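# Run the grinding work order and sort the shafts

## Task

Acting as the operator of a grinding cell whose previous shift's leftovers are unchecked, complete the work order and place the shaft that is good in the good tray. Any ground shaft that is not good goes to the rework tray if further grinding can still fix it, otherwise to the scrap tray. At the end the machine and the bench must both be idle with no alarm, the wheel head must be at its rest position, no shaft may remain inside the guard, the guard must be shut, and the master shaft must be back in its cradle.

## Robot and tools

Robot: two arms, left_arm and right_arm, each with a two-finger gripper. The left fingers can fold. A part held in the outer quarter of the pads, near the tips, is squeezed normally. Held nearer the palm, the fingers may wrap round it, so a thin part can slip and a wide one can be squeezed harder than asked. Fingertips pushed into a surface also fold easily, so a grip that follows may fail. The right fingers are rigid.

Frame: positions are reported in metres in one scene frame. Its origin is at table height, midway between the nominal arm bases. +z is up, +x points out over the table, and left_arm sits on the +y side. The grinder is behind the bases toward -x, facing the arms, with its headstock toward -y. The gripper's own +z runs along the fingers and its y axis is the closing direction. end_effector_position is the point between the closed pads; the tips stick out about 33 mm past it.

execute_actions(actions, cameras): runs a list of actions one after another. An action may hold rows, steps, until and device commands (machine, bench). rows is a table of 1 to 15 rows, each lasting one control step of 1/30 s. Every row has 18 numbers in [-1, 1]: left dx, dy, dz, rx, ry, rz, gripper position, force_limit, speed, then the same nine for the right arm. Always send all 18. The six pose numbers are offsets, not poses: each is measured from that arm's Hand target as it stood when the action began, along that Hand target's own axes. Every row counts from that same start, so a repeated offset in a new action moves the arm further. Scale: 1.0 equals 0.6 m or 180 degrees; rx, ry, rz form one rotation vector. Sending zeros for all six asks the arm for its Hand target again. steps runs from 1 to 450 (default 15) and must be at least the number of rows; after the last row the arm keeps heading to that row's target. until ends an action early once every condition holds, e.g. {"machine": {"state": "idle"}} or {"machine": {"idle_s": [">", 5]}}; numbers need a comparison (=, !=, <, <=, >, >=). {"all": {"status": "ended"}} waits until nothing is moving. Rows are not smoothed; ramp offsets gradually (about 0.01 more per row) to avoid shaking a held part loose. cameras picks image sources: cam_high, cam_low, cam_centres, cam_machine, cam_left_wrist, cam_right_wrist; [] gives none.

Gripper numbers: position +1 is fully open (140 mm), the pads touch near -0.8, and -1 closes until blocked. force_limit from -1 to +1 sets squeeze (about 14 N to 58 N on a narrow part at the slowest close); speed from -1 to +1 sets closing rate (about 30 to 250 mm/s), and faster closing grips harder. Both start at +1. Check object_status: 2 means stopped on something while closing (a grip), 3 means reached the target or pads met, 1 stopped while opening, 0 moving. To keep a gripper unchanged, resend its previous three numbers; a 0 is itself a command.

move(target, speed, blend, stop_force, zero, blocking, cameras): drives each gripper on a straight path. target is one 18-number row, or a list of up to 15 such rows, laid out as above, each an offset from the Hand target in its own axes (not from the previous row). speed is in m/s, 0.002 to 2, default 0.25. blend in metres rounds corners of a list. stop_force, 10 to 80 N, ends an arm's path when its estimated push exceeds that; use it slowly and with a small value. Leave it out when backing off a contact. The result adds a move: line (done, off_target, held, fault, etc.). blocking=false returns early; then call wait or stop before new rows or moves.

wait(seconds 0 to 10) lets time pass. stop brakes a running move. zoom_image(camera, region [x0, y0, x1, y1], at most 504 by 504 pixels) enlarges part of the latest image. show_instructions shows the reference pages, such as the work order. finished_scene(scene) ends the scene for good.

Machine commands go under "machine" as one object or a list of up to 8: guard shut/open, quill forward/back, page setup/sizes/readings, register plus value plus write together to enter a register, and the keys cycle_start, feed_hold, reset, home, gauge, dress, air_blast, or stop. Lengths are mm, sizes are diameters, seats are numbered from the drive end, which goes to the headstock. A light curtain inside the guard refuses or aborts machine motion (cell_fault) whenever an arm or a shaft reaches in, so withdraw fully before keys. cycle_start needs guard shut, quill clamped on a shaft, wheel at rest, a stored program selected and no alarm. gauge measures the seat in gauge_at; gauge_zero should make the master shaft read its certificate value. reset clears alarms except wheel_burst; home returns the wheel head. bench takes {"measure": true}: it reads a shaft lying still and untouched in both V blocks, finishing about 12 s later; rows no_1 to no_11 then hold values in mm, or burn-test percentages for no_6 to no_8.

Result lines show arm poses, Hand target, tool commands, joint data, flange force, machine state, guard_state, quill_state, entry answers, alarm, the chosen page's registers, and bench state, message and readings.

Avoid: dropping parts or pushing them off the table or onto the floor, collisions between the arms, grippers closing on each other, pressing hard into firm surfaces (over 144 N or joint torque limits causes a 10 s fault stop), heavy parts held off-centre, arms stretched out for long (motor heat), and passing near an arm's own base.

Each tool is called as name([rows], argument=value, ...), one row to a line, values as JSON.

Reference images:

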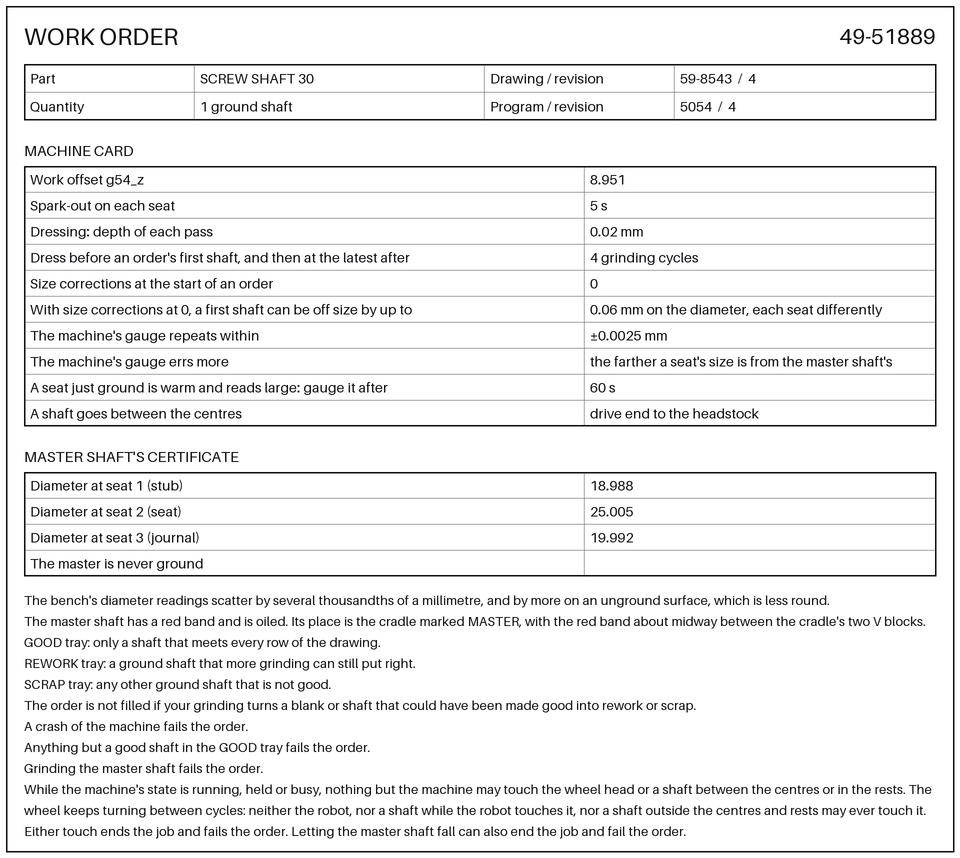

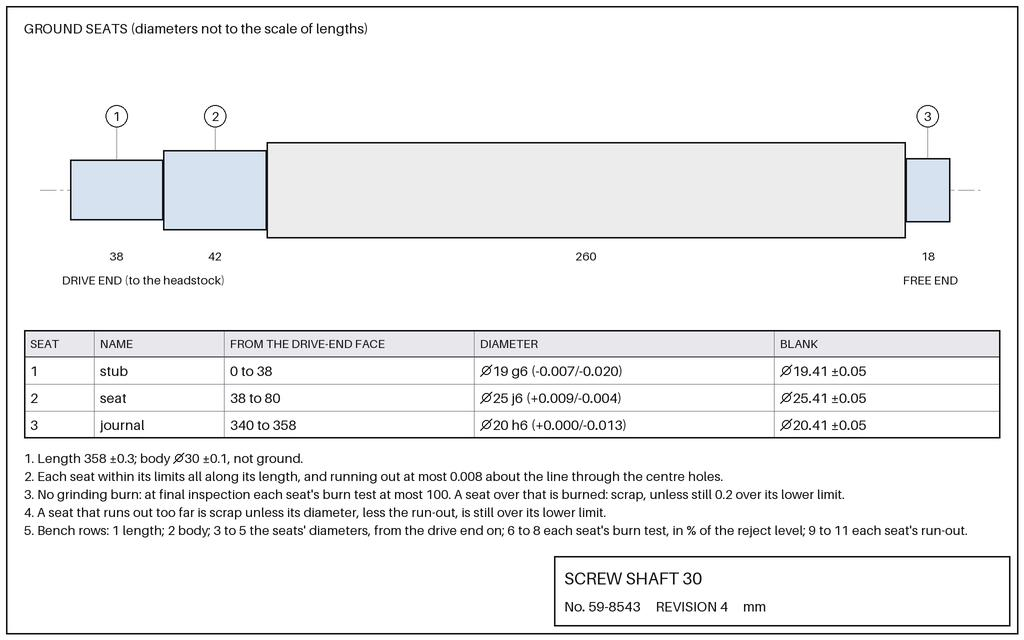

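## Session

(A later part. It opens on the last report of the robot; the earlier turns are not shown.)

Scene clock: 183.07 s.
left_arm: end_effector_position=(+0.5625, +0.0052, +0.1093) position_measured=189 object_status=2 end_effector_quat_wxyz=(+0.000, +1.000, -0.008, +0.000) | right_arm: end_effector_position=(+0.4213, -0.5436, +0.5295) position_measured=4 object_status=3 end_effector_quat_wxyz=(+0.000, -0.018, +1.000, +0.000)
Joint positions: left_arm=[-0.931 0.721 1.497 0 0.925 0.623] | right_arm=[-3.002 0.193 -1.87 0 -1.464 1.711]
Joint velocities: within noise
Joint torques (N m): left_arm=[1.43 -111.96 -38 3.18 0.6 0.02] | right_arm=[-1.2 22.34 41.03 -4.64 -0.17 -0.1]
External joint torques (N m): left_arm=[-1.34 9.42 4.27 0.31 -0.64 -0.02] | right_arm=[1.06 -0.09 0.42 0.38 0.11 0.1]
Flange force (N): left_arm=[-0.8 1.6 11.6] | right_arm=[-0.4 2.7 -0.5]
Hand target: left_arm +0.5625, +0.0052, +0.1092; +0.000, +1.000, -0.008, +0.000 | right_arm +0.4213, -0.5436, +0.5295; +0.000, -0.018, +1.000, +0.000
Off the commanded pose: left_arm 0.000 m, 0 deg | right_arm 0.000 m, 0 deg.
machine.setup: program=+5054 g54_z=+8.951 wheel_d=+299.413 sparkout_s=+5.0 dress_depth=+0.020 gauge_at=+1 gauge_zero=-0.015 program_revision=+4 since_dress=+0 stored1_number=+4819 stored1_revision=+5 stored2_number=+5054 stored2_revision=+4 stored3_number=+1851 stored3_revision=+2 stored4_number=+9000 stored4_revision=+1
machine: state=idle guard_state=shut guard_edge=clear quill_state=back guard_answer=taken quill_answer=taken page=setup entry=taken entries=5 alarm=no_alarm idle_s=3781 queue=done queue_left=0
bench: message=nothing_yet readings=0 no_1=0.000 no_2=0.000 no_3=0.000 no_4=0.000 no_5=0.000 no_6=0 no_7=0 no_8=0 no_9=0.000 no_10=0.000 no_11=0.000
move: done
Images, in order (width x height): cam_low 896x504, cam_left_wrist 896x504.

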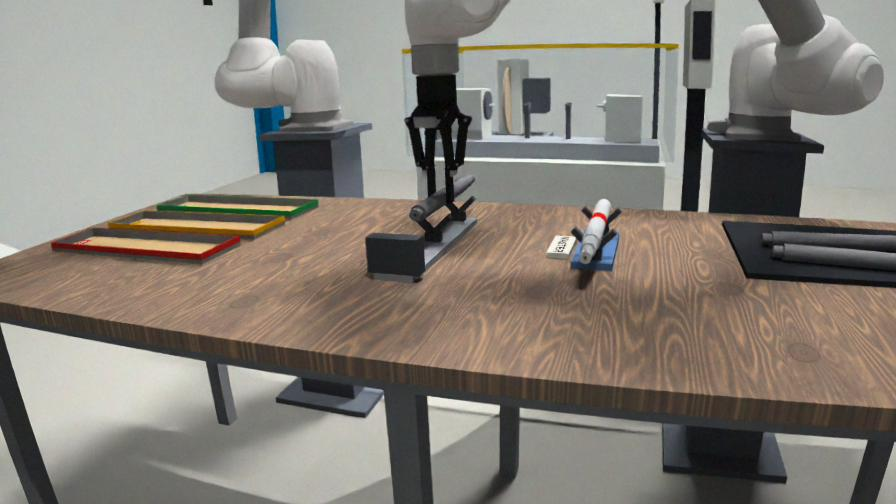

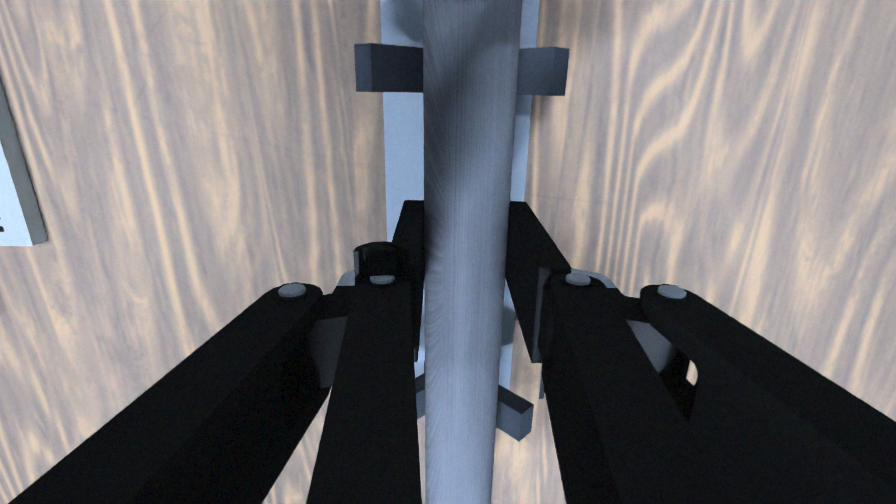

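move(target=[0,-0.0028,0,0,0,0,-1,1,-1,0,0,0,0,0,0,0.99,1,1], cameras=[])

move(target=[0,0,0.065,0,0,0,-1,1,-1,0,0,0,0,0,0,0.99,1,1], speed=0.015, stop_force=12, cameras=["cam_left_wrist","cam_low"])

zoom_image(camera="cam_low", region=[340, 150, 560, 300])

Scene clock: 192.47 s.
left_arm: end_effector_position=(+0.5626, +0.0069, +0.1092) position_measured=189 object_status=2 end_effector_quat_wxyz=(+0.000, +1.000, -0.008, +0.000) | right_arm: end_effector_position=(+0.4213, -0.5436, +0.5295) position_measured=4 object_status=3 end_effector_quat_wxyz=(+0.000, -0.018, +1.000, +0.000)
Joint positions: left_arm=[-0.93 0.719 1.5 0 0.924 0.624] | right_arm=[-3.002 0.193 -1.87 0 -1.464 1.711]
Joint velocities: within noise
Joint torques (N m): left_arm=[1.15 -111.75 -37.77 3.17 0.69 0] | right_arm=[-1.36 22.64 40.82 -4.7 -0.21 -0.09]
External joint torques (N m): left_arm=[-1.42 10.08 4.3 0.29 -0.72 0] | right_arm=[1.24 -0.54 0.62 0.45 0.15 0.09]
Flange force (N): left_arm=[-0.4 2.2 12.4] | right_arm=[-1.4 3.1 -0.6]
Hand target: left_arm +0.5626, +0.0069, +0.1092; +0.000, +1.000, -0.008, +0.000 | right_arm +0.4213, -0.5436, +0.5295; +0.000, -0.018, +1.000, +0.000
Off the commanded pose: left_arm 0.000 m, 0 deg | right_arm 0.000 m, 0 deg.
machine.setup: program=+5054 g54_z=+8.951 wheel_d=+299.413 sparkout_s=+5.0 dress_depth=+0.020 gauge_at=+1 gauge_zero=-0.015 program_revision=+4 since_dress=+0 stored1_number=+4819 stored1_revision=+5 stored2_number=+5054 stored2_revision=+4 stored3_number=+1851 stored3_revision=+2 stored4_number=+9000 stored4_revision=+1
machine: state=idle guard_state=shut guard_edge=clear quill_state=back guard_answer=taken quill_answer=taken page=setup entry=taken entries=5 alarm=no_alarm idle_s=3791 queue=done queue_left=0
bench: message=nothing_yet readings=0 no_1=0.000 no_2=0.000 no_3=0.000 no_4=0.000 no_5=0.000 no_6=0 no_7=0 no_8=0 no_9=0.000 no_10=0.000 no_11=0.000
move: done
No camera images: "cameras" was empty.

Scene clock: 194.83 s.
left_arm: end_effector_position=(+0.5626, +0.0069, +0.0828) position_measured=189 object_status=2 end_effector_quat_wxyz=(+0.000, +1.000, -0.008, +0.000) | right_arm: end_effector_position=(+0.4213, -0.5436, +0.5295) position_measured=4 object_status=3 end_effector_quat_wxyz=(+0.000, -0.018, +1.000, +0.000)
Joint positions: left_arm=[-0.93 0.746 1.509 0 0.888 0.624] | right_arm=[-3.002 0.193 -1.87 0 -1.464 1.711]
Joint velocities: within noise
Joint torques (N m): left_arm=[-1.53 -90.93 -31.42 2.68 -3.29 -0.16] | right_arm=[-1.68 21.83 40.88 -4.53 -0.24 -0.14]
External joint torques (N m): left_arm=[1.44 -11.29 -1.09 0.69 3.25 0.16] | right_arm=[1.54 0.4 0.58 0.27 0.18 0.14]
Flange force (N): left_arm=[-3.1 -7.0 -16.1] | right_arm=[0.4 3.8 -0.7]
Hand target: left_arm +0.5626, +0.0069, +0.0828; +0.000, +1.000, -0.008, +0.000 (not the last commanded pose) | right_arm +0.4213, -0.5436, +0.5295; +0.000, -0.018, +1.000, +0.000
Off the commanded pose: left_arm 0.013 m, 0 deg | right_arm 0.000 m, 0 deg.
machine.setup: program=+5054 g54_z=+8.951 wheel_d=+299.413 sparkout_s=+5.0 dress_depth=+0.020 gauge_at=+1 gauge_zero=-0.015 program_revision=+4 since_dress=+0 stored1_number=+4819 stored1_revision=+5 stored2_number=+5054 stored2_revision=+4 stored3_number=+1851 stored3_revision=+2 stored4_number=+9000 stored4_revision=+1
machine: state=idle guard_state=shut guard_edge=clear quill_state=back guard_answer=taken quill_answer=taken page=setup entry=taken entries=5 alarm=no_alarm idle_s=3793 queue=done queue_left=0
bench: message=nothing_yet readings=0 no_1=0.000 no_2=0.000 no_3=0.000 no_4=0.000 no_5=0.000 no_6=0 no_7=0 no_8=0 no_9=0.000 no_10=0.000 no_11=0.000
move: contact (left_arm)
Images, in order (width x height): cam_low 896x504, cam_left_wrist 896x504.

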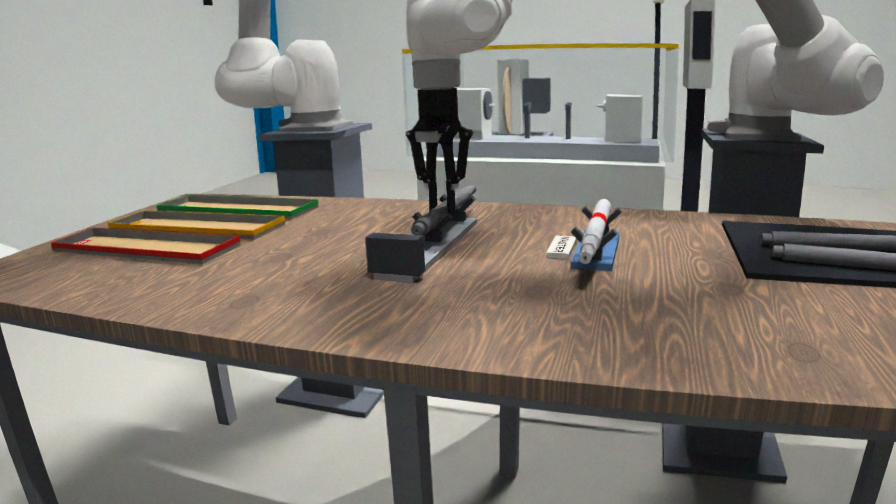

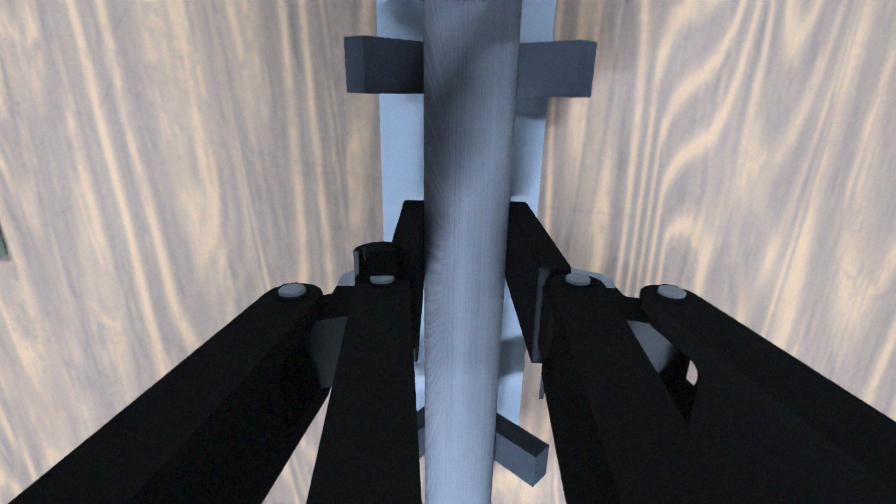

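Scaled by 2.291 from the camera's 896x504 image, which has a finer 1280x720 frame.

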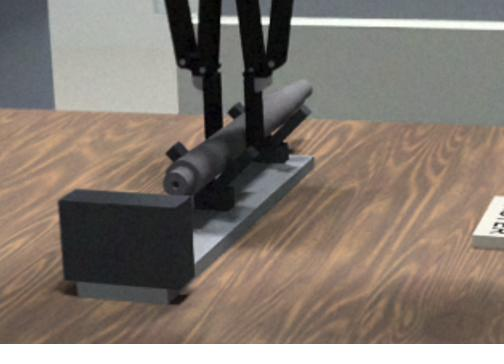

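execute_actions([
  {"rows":[[0,0,0,0,0,0,0.1,1,-1,0,0,0,0,0,0,0.99,1,1]],"steps":60},
], cameras=[])

move(target=[0,0,-0.15,0,0,0,0.1,1,-1,0,0,0,0,0,0,0.99,1,1], speed=0.1, cameras=["cam_left_wrist","cam_low"])

execute_actions([
  {"bench":{"measure":true},"steps":450,"until":{"bench":{"readings":[">=",1]}}},
], cameras=[])

Scene clock: 202.00 s.
left_arm: end_effector_position=(+0.5626, +0.0069, +0.0828) position_measured=117 object_status=3 end_effector_quat_wxyz=(+0.000, +1.000, -0.008, +0.000) | right_arm: end_effector_position=(+0.4213, -0.5436, +0.5295) position_measured=4 object_status=3 end_effector_quat_wxyz=(+0.000, -0.018, +1.000, +0.000)
Joint positions: left_arm=[-0.93 0.746 1.509 0 0.888 0.624] | right_arm=[-3.002 0.193 -1.87 0 -1.464 1.711]
Joint velocities: within noise
Joint torques (N m): left_arm=[0.87 -99.05 -29.66 3.34 0.39 -0.01] | right_arm=[-1.1 22.02 40.86 -4.65 -0.16 -0.11]
External joint torques (N m): left_arm=[-1.53 -3.5 -2.76 0 -0.42 0.01] | right_arm=[1.04 -0.3 0.45 0.4 0.1 0.11]
Flange force (N): left_arm=[-0.2 2.6 -3.8] | right_arm=[-0.8 2.7 -0.5]
Hand target: left_arm +0.5626, +0.0069, +0.0828; +0.000, +1.000, -0.008, +0.000 | right_arm +0.4213, -0.5436, +0.5295; +0.000, -0.018, +1.000, +0.000
Off the commanded pose: left_arm 0.000 m, 0 deg | right_arm 0.000 m, 0 deg.
machine.setup: program=+5054 g54_z=+8.951 wheel_d=+299.413 sparkout_s=+5.0 dress_depth=+0.020 gauge_at=+1 gauge_zero=-0.015 program_revision=+4 since_dress=+0 stored1_number=+4819 stored1_revision=+5 stored2_number=+5054 stored2_revision=+4 stored3_number=+1851 stored3_revision=+2 stored4_number=+9000 stored4_revision=+1
machine: state=idle guard_state=shut guard_edge=clear quill_state=back guard_answer=taken quill_answer=taken page=setup entry=taken entries=5 alarm=no_alarm idle_s=3800 queue=done queue_left=0
bench: message=nothing_yet readings=0 no_1=0.000 no_2=0.000 no_3=0.000 no_4=0.000 no_5=0.000 no_6=0 no_7=0 no_8=0 no_9=0.000 no_10=0.000 no_11=0.000
No camera images: "cameras" was empty.

Scene clock: 203.23 s.
left_arm: end_effector_position=(+0.5626, +0.0068, +0.1727) position_measured=117 object_status=3 end_effector_quat_wxyz=(+0.000, +1.000, -0.008, +0.000) | right_arm: end_effector_position=(+0.4213, -0.5436, +0.5295) position_measured=4 object_status=3 end_effector_quat_wxyz=(+0.000, -0.018, +1.000, +0.000)
Joint positions: left_arm=[-0.93 0.661 1.47 0 1.012 0.624] | right_arm=[-3.002 0.193 -1.87 0 -1.464 1.711]
Joint velocities: within noise
Joint torques (N m): left_arm=[1.27 -95.67 -32.82 3.63 0.35 0.02] | right_arm=[-1.08 22.15 41.07 -4.62 -0.13 -0.08]
External joint torques (N m): left_arm=[-1.58 -3.65 -2.84 0.05 -0.38 -0.02] | right_arm=[0.99 -0.15 0.36 0.36 0.07 0.08]
Flange force (N): left_arm=[-0.5 2.4 -4.2] | right_arm=[-0.4 2.5 -0.4]
Hand target: left_arm +0.5626, +0.0068, +0.1728; +0.000, +1.000, -0.008, +0.000 | right_arm +0.4213, -0.5436, +0.5295; +0.000, -0.018, +1.000, +0.000
Off the commanded pose: left_arm 0.000 m, 0 deg | right_arm 0.000 m, 0 deg.
machine.setup: program=+5054 g54_z=+8.951 wheel_d=+299.413 sparkout_s=+5.0 dress_depth=+0.020 gauge_at=+1 gauge_zero=-0.015 program_revision=+4 since_dress=+0 stored1_number=+4819 stored1_revision=+5 stored2_number=+5054 stored2_revision=+4 stored3_number=+1851 stored3_revision=+2 stored4_number=+9000 stored4_revision=+1
machine: state=idle guard_state=shut guard_edge=clear quill_state=back guard_answer=taken quill_answer=taken page=setup entry=taken entries=5 alarm=no_alarm idle_s=3801 queue=done queue_left=0
bench: message=nothing_yet readings=0 no_1=0.000 no_2=0.000 no_3=0.000 no_4=0.000 no_5=0.000 no_6=0 no_7=0 no_8=0 no_9=0.000 no_10=0.000 no_11=0.000
move: done
Images, in order (width x height): cam_low 896x504, cam_left_wrist 896x504.

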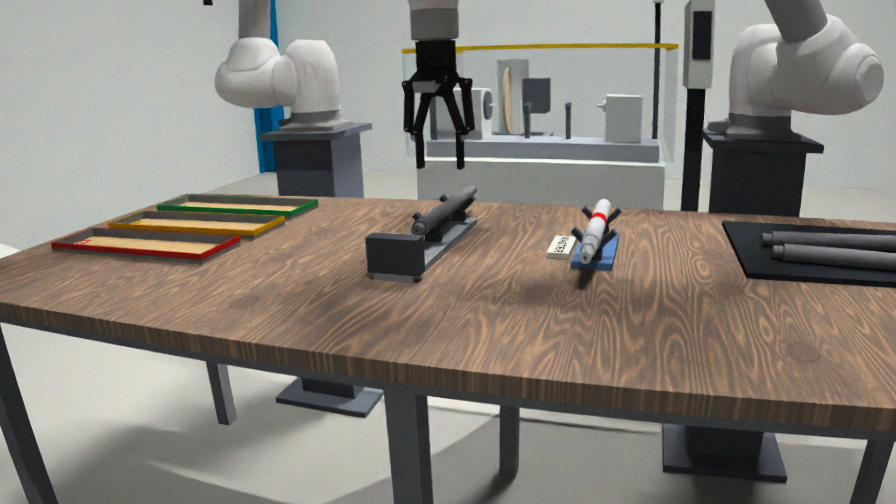

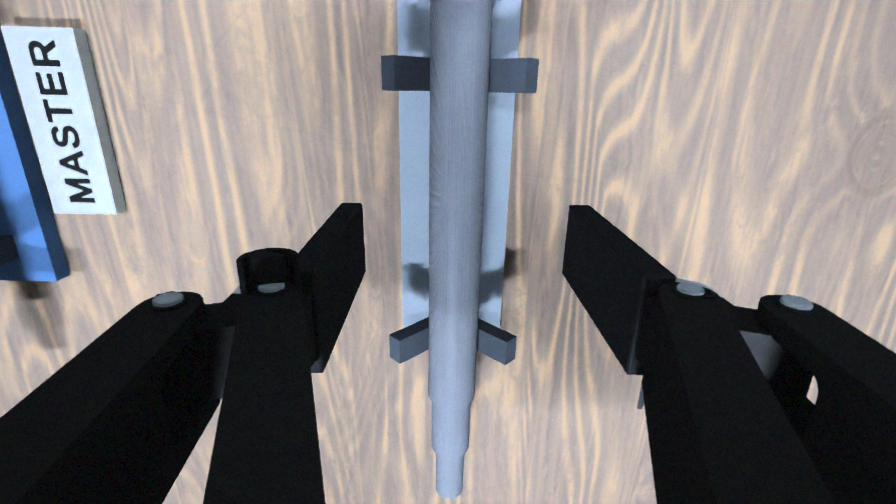

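Scene clock: 215.43 s.
left_arm: end_effector_position=(+0.5626, +0.0068, +0.1728) position_measured=117 object_status=3 end_effector_quat_wxyz=(+0.000, +1.000, -0.008, +0.000) | right_arm: end_effector_position=(+0.4213, -0.5436, +0.5295) position_measured=4 object_status=3 end_effector_quat_wxyz=(+0.000, -0.018, +1.000, +0.000)
Joint positions: left_arm=[-0.93 0.661 1.47 0 1.012 0.624] | right_arm=[-3.002 0.193 -1.87 0 -1.464 1.711]
Joint velocities: within noise
Joint torques (N m): left_arm=[1.49 -95.66 -32.56 3.7 0.33 0.02] | right_arm=[-1.34 22.72 40.98 -4.66 -0.16 -0.04]
External joint torques (N m): left_arm=[-1.41 -3.17 -2.96 -0.03 -0.37 -0.02] | right_arm=[1.18 -0.25 0.53 0.4 0.09 0.04]
Flange force (N): left_arm=[0.2 3.0 -3.9] | right_arm=[-0.8 2.8 -0.7]
Hand target: left_arm +0.5626, +0.0068, +0.1728; +0.000, +1.000, -0.008, +0.000 | right_arm +0.4213, -0.5436, +0.5295; +0.000, -0.018, +1.000, +0.000
Tool commands: left_gripper/position=+0.1 left_gripper/force_limit=+1.0 left_gripper/speed=-1.0 right_gripper/position=+0.99 right_gripper/force_limit=+1.0 right_gripper/speed=+1.0
Off the commanded pose: left_arm 0.000 m, 0 deg | right_arm 0.000 m, 0 deg.
machine.setup: program=+5054 g54_z=+8.951 wheel_d=+299.413 sparkout_s=+5.0 dress_depth=+0.020 gauge_at=+1 gauge_zero=-0.015 program_revision=+4 since_dress=+0 stored1_number=+4819 stored1_revision=+5 stored2_number=+5054 stored2_revision=+4 stored3_number=+1851 stored3_revision=+2 stored4_number=+9000 stored4_revision=+1
machine: state=idle guard_state=shut guard_edge=clear quill_state=back guard_answer=taken quill_answer=taken page=setup entry=taken entries=5 alarm=no_alarm idle_s=3813 queue=done queue_left=0
bench: message=measure_taken readings=1 no_1=357.998 no_2=29.967 no_3=19.382 no_4=25.388 no_5=20.381 no_6=46 no_7=44 no_8=43 no_9=0.001 no_10=0.001 no_11=0.005
No camera images: "cameras" was empty.

move(target=[-0.19,-0.85,-0.45,0,0,0,0.1,1,-1,0,0,0,0,0,0,0.99,1,1], speed=0.35, cameras=[])

move(target=[0,0,0,0,0,0,0.1,1,-1,-0.268,0.909,0.33,0,0,0.0198,0.1,1,1], speed=0.35, cameras=["cam_right_wrist","cam_high"])

Scene clock: 228.80 s.
left_arm: end_effector_position=(+0.4567, +0.5183, +0.4432) position_measured=117 object_status=3 end_effector_quat_wxyz=(+0.000, +1.000, -0.008, +0.000) | right_arm: end_effector_position=(+0.4213, -0.5436, +0.5295) position_measured=4 object_status=3 end_effector_quat_wxyz=(+0.000, -0.018, +1.000, +0.000)
Joint positions: left_arm=[-0.437 -0.154 1.996 0.001 1.301 1.117] | right_arm=[-3.002 0.193 -1.87 0 -1.464 1.711]
Joint velocities: within noise
Joint torques (N m): left_arm=[1.04 -23.69 -37.44 4.24 0.35 0] | right_arm=[-0.95 22.01 40.69 -4.63 -0.16 -0.08]
External joint torques (N m): left_arm=[-1.22 -0.84 -3.12 -0.07 -0.4 0] | right_arm=[0.83 -0.02 0.7 0.38 0.09 0.08]
Flange force (N): left_arm=[1.7 3.6 -4.2] | right_arm=[-0.7 2.1 -1.0]
Hand target: left_arm +0.4567, +0.5183, +0.4433; +0.000, +1.000, -0.008, +0.000 | right_arm +0.4213, -0.5436, +0.5295; +0.000, -0.018, +1.000, +0.000
Off the commanded pose: left_arm 0.000 m, 0 deg | right_arm 0.000 m, 0 deg.
machine.setup: program=+5054 g54_z=+8.951 wheel_d=+299.413 sparkout_s=+5.0 dress_depth=+0.020 gauge_at=+1 gauge_zero=-0.015 program_revision=+4 since_dress=+0 stored1_number=+4819 stored1_revision=+5 stored2_number=+5054 stored2_revision=+4 stored3_number=+1851 stored3_revision=+2 stored4_number=+9000 stored4_revision=+1
machine: state=idle guard_state=shut guard_edge=clear quill_state=back guard_answer=taken quill_answer=taken page=setup entry=taken entries=5 alarm=no_alarm idle_s=3827 queue=done queue_left=0
bench: message=measure_taken readings=1 no_1=357.998 no_2=29.967 no_3=19.382 no_4=25.388 no_5=20.381 no_6=46 no_7=44 no_8=43 no_9=0.001 no_10=0.001 no_11=0.005
move: done
No camera images: "cameras" was empty.

Scene clock: 230.97 s.
left_arm: end_effector_position=(+0.4567, +0.5183, +0.4433) position_measured=117 object_status=3 end_effector_quat_wxyz=(+0.000, +1.000, -0.008, +0.000) | right_arm: end_effector_position=(+0.5625, +0.0072, +0.3318) position_measured=117 object_status=3 end_effector_quat_wxyz=(+0.000, +0.013, +1.000, +0.000)
Joint positions: left_arm=[-0.437 -0.155 1.996 0.001 1.301 1.117] | right_arm=[-2.337 -0.508 -1.41 0 -1.223 2.438]
Joint velocities: within noise
Joint torques (N m): left_arm=[1.8 -23.21 -37.55 4.18 0.34 -0.04] | right_arm=[-1.46 90.26 38.6 -4.35 -0.14 -0.12]
External joint torques (N m): left_arm=[-1.77 -1.31 -2.96 0 -0.4 0.04] | right_arm=[1.34 -0.5 0.65 0.35 0.11 0.12]
Flange force (N): left_arm=[0.2 4.2 -4.2] | right_arm=[-0.2 2.8 -0.2]
Hand target: left_arm +0.4567, +0.5183, +0.4433; +0.000, +1.000, -0.008, +0.000 | right_arm +0.5625, +0.0072, +0.3317; +0.000, +0.013, +1.000, +0.000
Off the commanded pose: left_arm 0.000 m, 0 deg | right_arm 0.000 m, 0 deg.
machine.setup: program=+5054 g54_z=+8.951 wheel_d=+299.413 sparkout_s=+5.0 dress_depth=+0.020 gauge_at=+1 gauge_zero=-0.015 program_revision=+4 since_dress=+0 stored1_number=+4819 stored1_revision=+5 stored2_number=+5054 stored2_revision=+4 stored3_number=+1851 stored3_revision=+2 stored4_number=+9000 stored4_revision=+1
machine: state=idle guard_state=shut guard_edge=clear quill_state=back guard_answer=taken quill_answer=taken page=setup entry=taken entries=5 alarm=no_alarm idle_s=3829 queue=done queue_left=0
bench: message=measure_taken readings=1 no_1=357.998 no_2=29.967 no_3=19.382 no_4=25.388 no_5=20.381 no_6=46 no_7=44 no_8=43 no_9=0.001 no_10=0.001 no_11=0.005
move: done
Images, in order (width x height): cam_high 896x504, cam_right_wrist 896x504.

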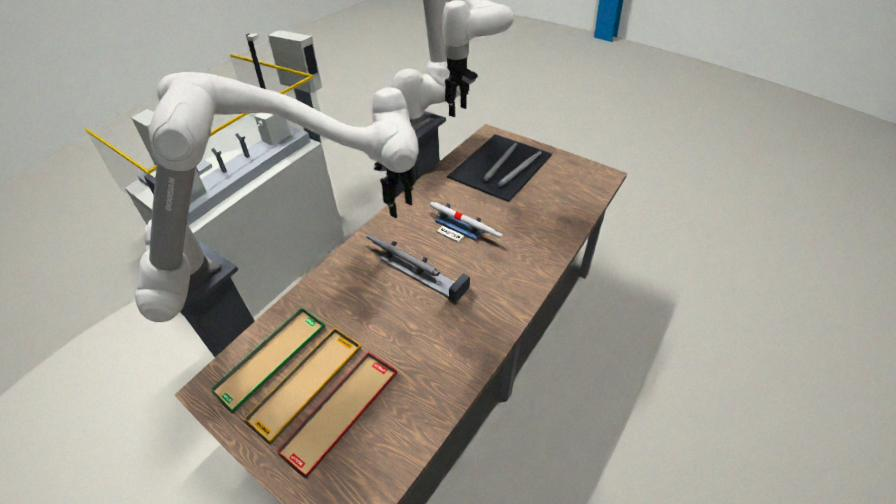

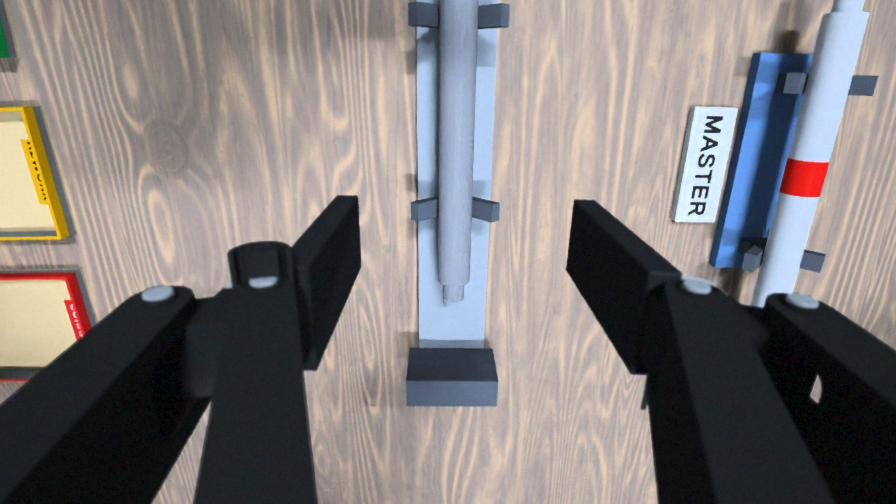

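move([
  [0,0,0,0,0,0,0.1,1,-1,0.035,0.0025,0.3,0,0,0,0.1,1,1],
  [0,0,0,0,0,0,0.1,1,-1,0.035,0.0025,0.4363,0,0,0,0.1,1,1],
], speed=[0.25,0.08], cameras=["cam_right_wrist","cam_low"])

Scene clock: 245.57 s.
left_arm: end_effector_position=(+0.4567, +0.5183, +0.4433) position_measured=117 object_status=3 end_effector_quat_wxyz=(+0.000, +1.000, -0.008, +0.000) | right_arm: end_effector_position=(+0.5416, +0.0093, +0.0699) position_measured=117 object_status=3 end_effector_quat_wxyz=(+0.000, +0.013, +1.000, +0.000)
Joint positions: left_arm=[-0.437 -0.155 1.996 0.001 1.301 1.117] | right_arm=[-2.317 -0.711 -1.608 -0.001 -0.822 2.459]
Joint velocities: within noise
Joint torques (N m): left_arm=[1.23 -22.91 -37.53 4.09 0.37 0] | right_arm=[-1.02 96.34 30.05 -3.59 -0.2 -0.15]
External joint torques (N m): left_arm=[-1.28 -1.12 -2.64 0.05 -0.42 0] | right_arm=[0.95 1.68 0.47 0.48 0.16 0.15]
Flange force (N): left_arm=[0.5 3.3 -3.6] | right_arm=[1.7 0.1 -1.8]
Hand target: left_arm +0.4567, +0.5183, +0.4433; +0.000, +1.000, -0.008, +0.000 | right_arm +0.5417, +0.0093, +0.0699; +0.000, +0.013, +1.000, +0.000
Off the commanded pose: left_arm 0.000 m, 0 deg | right_arm 0.000 m, 0 deg.
machine.setup: program=+5054 g54_z=+8.951 wheel_d=+299.413 sparkout_s=+5.0 dress_depth=+0.020 gauge_at=+1 gauge_zero=-0.015 program_revision=+4 since_dress=+0 stored1_number=+4819 stored1_revision=+5 stored2_number=+5054 stored2_revision=+4 stored3_number=+1851 stored3_revision=+2 stored4_number=+9000 stored4_revision=+1
machine: state=idle guard_state=shut guard_edge=clear quill_state=back guard_answer=taken quill_answer=taken page=setup entry=taken entries=5 alarm=no_alarm idle_s=3843 queue=done queue_left=0
bench: message=measure_taken readings=1 no_1=357.998 no_2=29.967 no_3=19.382 no_4=25.388 no_5=20.381 no_6=46 no_7=44 no_8=43 no_9=0.001 no_10=0.001 no_11=0.005
move: done
Images, in order (width x height): cam_low 896x504, cam_right_wrist 896x504.

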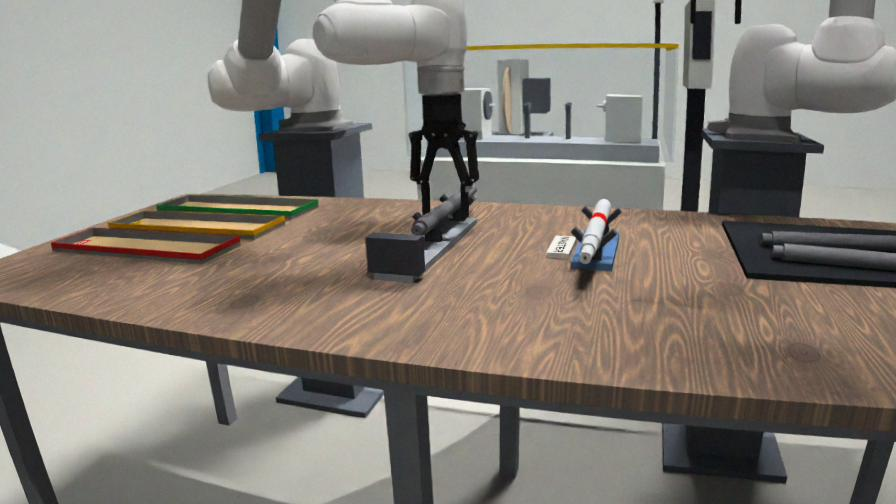

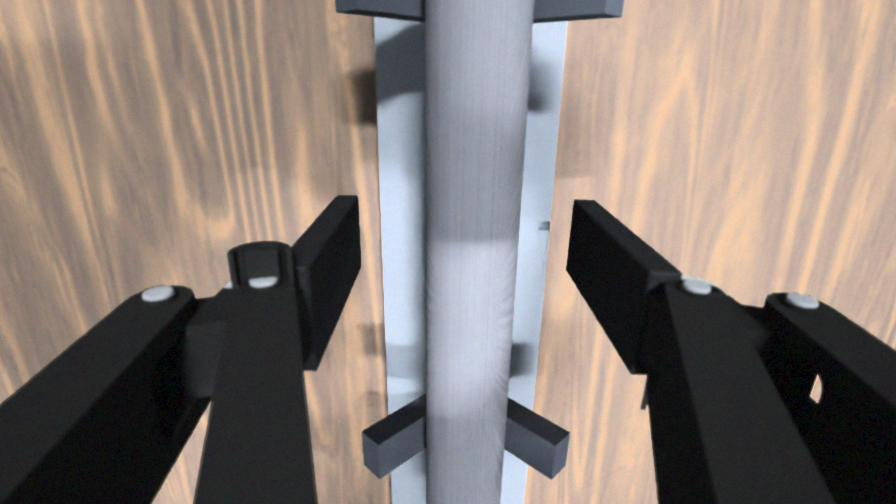

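execute_actions([
  {"rows":[[0,0,0,0,0,0,0.1,1,-1,0,0,0,0,0,0,-1,1,-1]],"steps":90,"machine":{"guard":"open"}},
], cameras=["cam_right_wrist","cam_low"])

Scene clock: 252.10 s.
left_arm: end_effector_position=(+0.4567, +0.5183, +0.4433) position_measured=117 object_status=3 end_effector_quat_wxyz=(+0.000, +1.000, -0.008, +0.000) | right_arm: end_effector_position=(+0.5417, +0.0093, +0.0699) position_measured=188 object_status=2 end_effector_quat_wxyz=(+0.000, +0.013, +1.000, +0.000)
Joint positions: left_arm=[-0.437 -0.155 1.996 0.001 1.301 1.117] | right_arm=[-2.317 -0.711 -1.608 -0.001 -0.822 2.459]
Joint velocities: within noise
Joint torques (N m): left_arm=[1.7 -22.97 -37.54 4.1 0.34 0.05] | right_arm=[-32.76 75.37 -2.48 -12.19 -12.04 0.55]
External joint torques (N m): left_arm=[-1.8 -1.82 -2.81 0.05 -0.38 -0.05] | right_arm=[32.66 22.64 33 9.08 12.01 -0.55]
Flange force (N): left_arm=[-0.9 4.1 -4.3] | right_arm=[6.1 52.4 -17.1]
Hand target: left_arm +0.4567, +0.5183, +0.4433; +0.000, +1.000, -0.008, +0.000 | right_arm +0.5417, +0.0093, +0.0699; +0.000, +0.013, +1.000, +0.000
Off the commanded pose: left_arm 0.000 m, 0 deg | right_arm 0.000 m, 0 deg.
machine.setup: program=+5054 g54_z=+8.951 wheel_d=+299.413 sparkout_s=+5.0 dress_depth=+0.020 gauge_at=+1 gauge_zero=-0.015 program_revision=+4 since_dress=+0 stored1_number=+4819 stored1_revision=+5 stored2_number=+5054 stored2_revision=+4 stored3_number=+1851 stored3_revision=+2 stored4_number=+9000 stored4_revision=+1
machine: state=idle guard_state=open guard_edge=clear quill_state=back guard_answer=taken quill_answer=taken page=setup entry=taken entries=5 alarm=no_alarm idle_s=3850 queue=done queue_left=0
bench: message=measure_taken readings=1 no_1=357.998 no_2=29.967 no_3=19.382 no_4=25.388 no_5=20.381 no_6=46 no_7=44 no_8=43 no_9=0.001 no_10=0.001 no_11=0.005
Images, in order (width x height): cam_low 896x504, cam_right_wrist 896x504.

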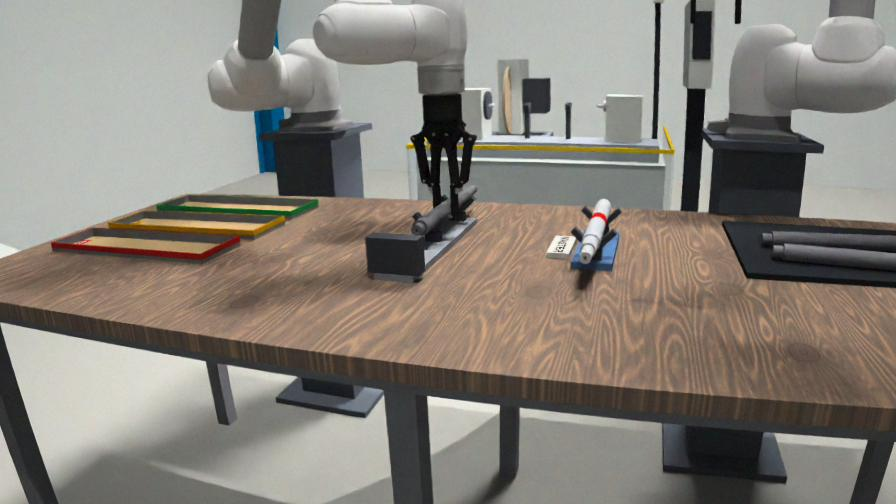

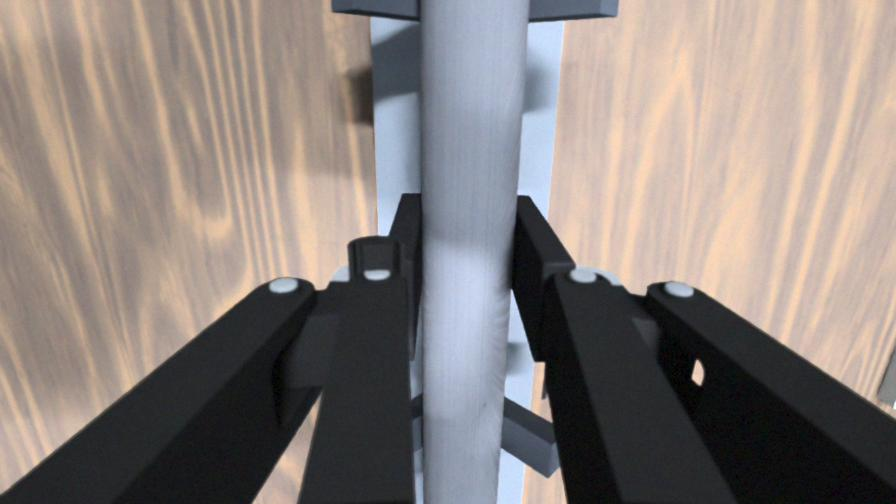

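move([
  [0,0,0,0,0,0,0.1,1,-1,0,0.0025,0,0,0,0,-1,1,-1],
  [0,0,0,0,0,0,0.1,1,-1,0,0.0025,-0.1,0,0,0,-1,1,-1],
  [0,0,0,0,0,0,0.1,1,-1,0,0.0025,-0.567,0,0,0,-1,1,-1],
], speed=[0.01,0.04,0.25], cameras=["cam_right_wrist","cam_low"])

Scene clock: 258.97 s.
left_arm: end_effector_position=(+0.4567, +0.5183, +0.4433) position_measured=117 object_status=3 end_effector_quat_wxyz=(+0.000, +1.000, -0.008, +0.000) | right_arm: end_effector_position=(+0.5415, +0.0107, +0.4101) position_measured=188 object_status=2 end_effector_quat_wxyz=(+0.000, +0.013, +1.000, +0.000)
Joint positions: left_arm=[-0.437 -0.155 1.996 0.001 1.301 1.117] | right_arm=[-2.315 -0.453 -1.349 0 -1.34 2.46]
Joint velocities: within noise
Joint torques (N m): left_arm=[1.42 -23.29 -37.58 4.14 0.34 0.04] | right_arm=[-1.67 99.07 48.99 -4.46 -0.11 -0.13]
External joint torques (N m): left_arm=[-1.55 -0.95 -2.85 0.02 -0.4 -0.04] | right_arm=[1.53 -12.88 -8.31 0.31 0.07 0.13]
Flange force (N): left_arm=[0.8 4.1 -3.9] | right_arm=[1.2 1.8 15.5]
Hand target: left_arm +0.4567, +0.5183, +0.4433; +0.000, +1.000, -0.008, +0.000 | right_arm +0.5415, +0.0108, +0.4101; +0.000, +0.013, +1.000, +0.000
Off the commanded pose: left_arm 0.000 m, 0 deg | right_arm 0.000 m, 0 deg.
machine.setup: program=+5054 g54_z=+8.951 wheel_d=+299.413 sparkout_s=+5.0 dress_depth=+0.020 gauge_at=+1 gauge_zero=-0.015 program_revision=+4 since_dress=+0 stored1_number=+4819 stored1_revision=+5 stored2_number=+5054 stored2_revision=+4 stored3_number=+1851 stored3_revision=+2 stored4_number=+9000 stored4_revision=+1
machine: state=idle guard_state=open guard_edge=clear quill_state=back guard_answer=taken quill_answer=taken page=setup entry=taken entries=5 alarm=no_alarm idle_s=3856 queue=done queue_left=0
bench: message=measure_taken readings=1 no_1=357.998 no_2=29.967 no_3=19.382 no_4=25.388 no_5=20.381 no_6=46 no_7=44 no_8=43 no_9=0.001 no_10=0.001 no_11=0.005
move: done
Images, in order (width x height): cam_low 896x504, cam_right_wrist 896x504.

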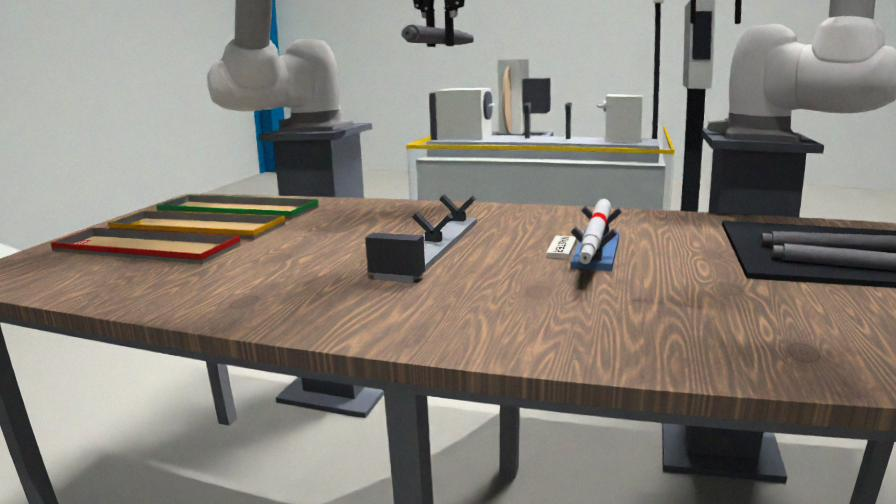

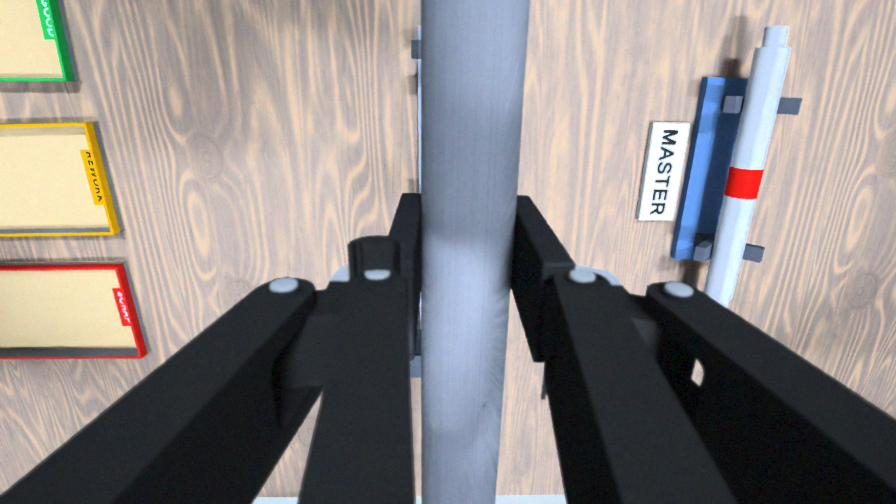

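move(target=[0,0,0,0,0,0,0.1,1,-1,0.95,-0.045,-0.2,0,0,-0.501,-1,1,-1], speed=0.3, cameras=["cam_high","cam_machine"])

Scene clock: 270.53 s.
left_arm: end_effector_position=(+0.4567, +0.5183, +0.4433) position_measured=117 object_status=3 end_effector_quat_wxyz=(+0.000, +1.000, -0.008, +0.000) | right_arm: end_effector_position=(-0.0291, -0.0013, +0.5298) position_measured=188 object_status=2 end_effector_quat_wxyz=(+0.000, +0.699, -0.715, +0.000)
Joint positions: left_arm=[-0.437 -0.155 1.996 0.001 1.301 1.117] | right_arm=[-1.524 -0.048 -1.649 -0.001 -1.445 1.677]
Joint velocities: within noise
Joint torques (N m): left_arm=[1.17 -23.3 -37.43 4.17 0.36 0.04] | right_arm=[-1.15 57.47 50.12 -4.52 -0.32 -0.05]
External joint torques (N m): left_arm=[-1.23 -1.2 -2.9 -0.01 -0.41 -0.04] | right_arm=[1.22 -11.56 -9 0.3 0.26 0.05]
Flange force (N): left_arm=[0.7 3.4 -4.0] | right_arm=[-3.1 2.3 17.1]
Hand target: left_arm +0.4567, +0.5183, +0.4433; +0.000, +1.000, -0.008, +0.000 | right_arm -0.0291, -0.0013, +0.5297; +0.000, +0.699, -0.715, +0.000
Off the commanded pose: left_arm 0.000 m, 0 deg | right_arm 0.000 m, 0 deg.
machine.setup: program=+5054 g54_z=+8.951 wheel_d=+299.413 sparkout_s=+5.0 dress_depth=+0.020 gauge_at=+1 gauge_zero=-0.015 program_revision=+4 since_dress=+0 stored1_number=+4819 stored1_revision=+5 stored2_number=+5054 stored2_revision=+4 stored3_number=+1851 stored3_revision=+2 stored4_number=+9000 stored4_revision=+1
machine: state=idle guard_state=open guard_edge=clear quill_state=back guard_answer=taken quill_answer=taken page=setup entry=taken entries=5 alarm=no_alarm idle_s=3868 queue=done queue_left=0
bench: message=measure_taken readings=1 no_1=357.998 no_2=29.967 no_3=19.382 no_4=25.388 no_5=20.381 no_6=46 no_7=44 no_8=43 no_9=0.001 no_10=0.001 no_11=0.005
move: done
Images, in order (width x height): cam_high 896x504, cam_machine 896x504.

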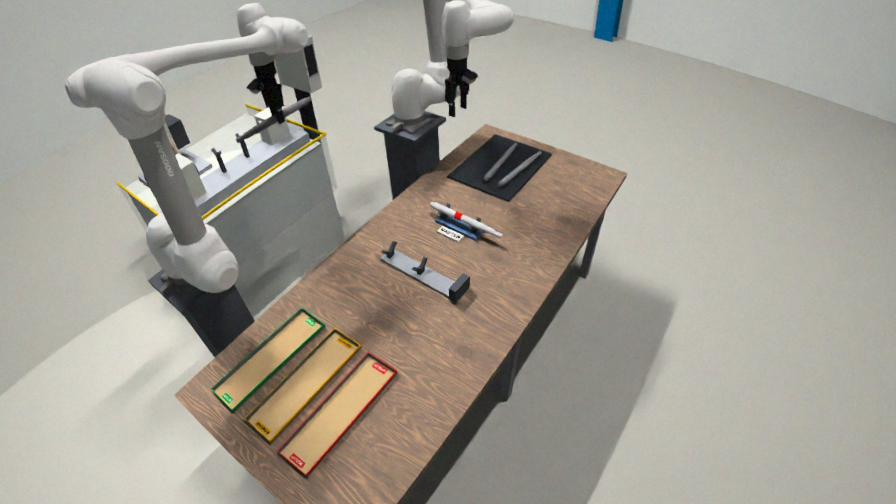

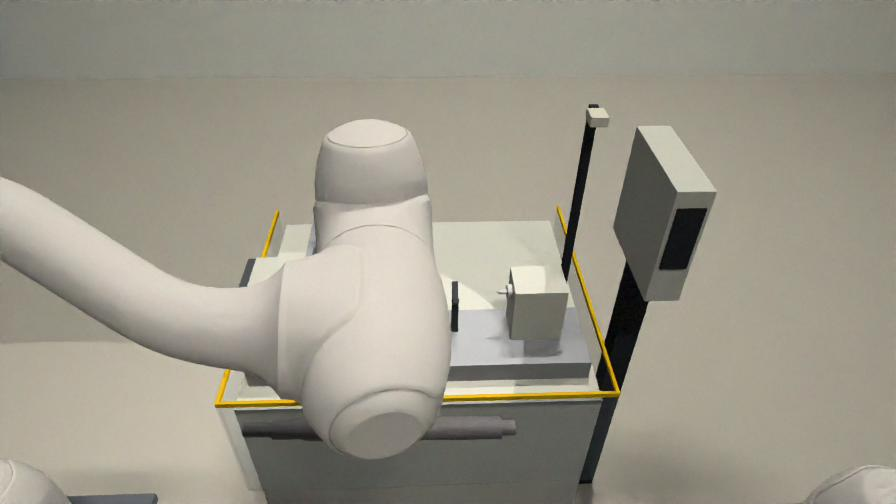

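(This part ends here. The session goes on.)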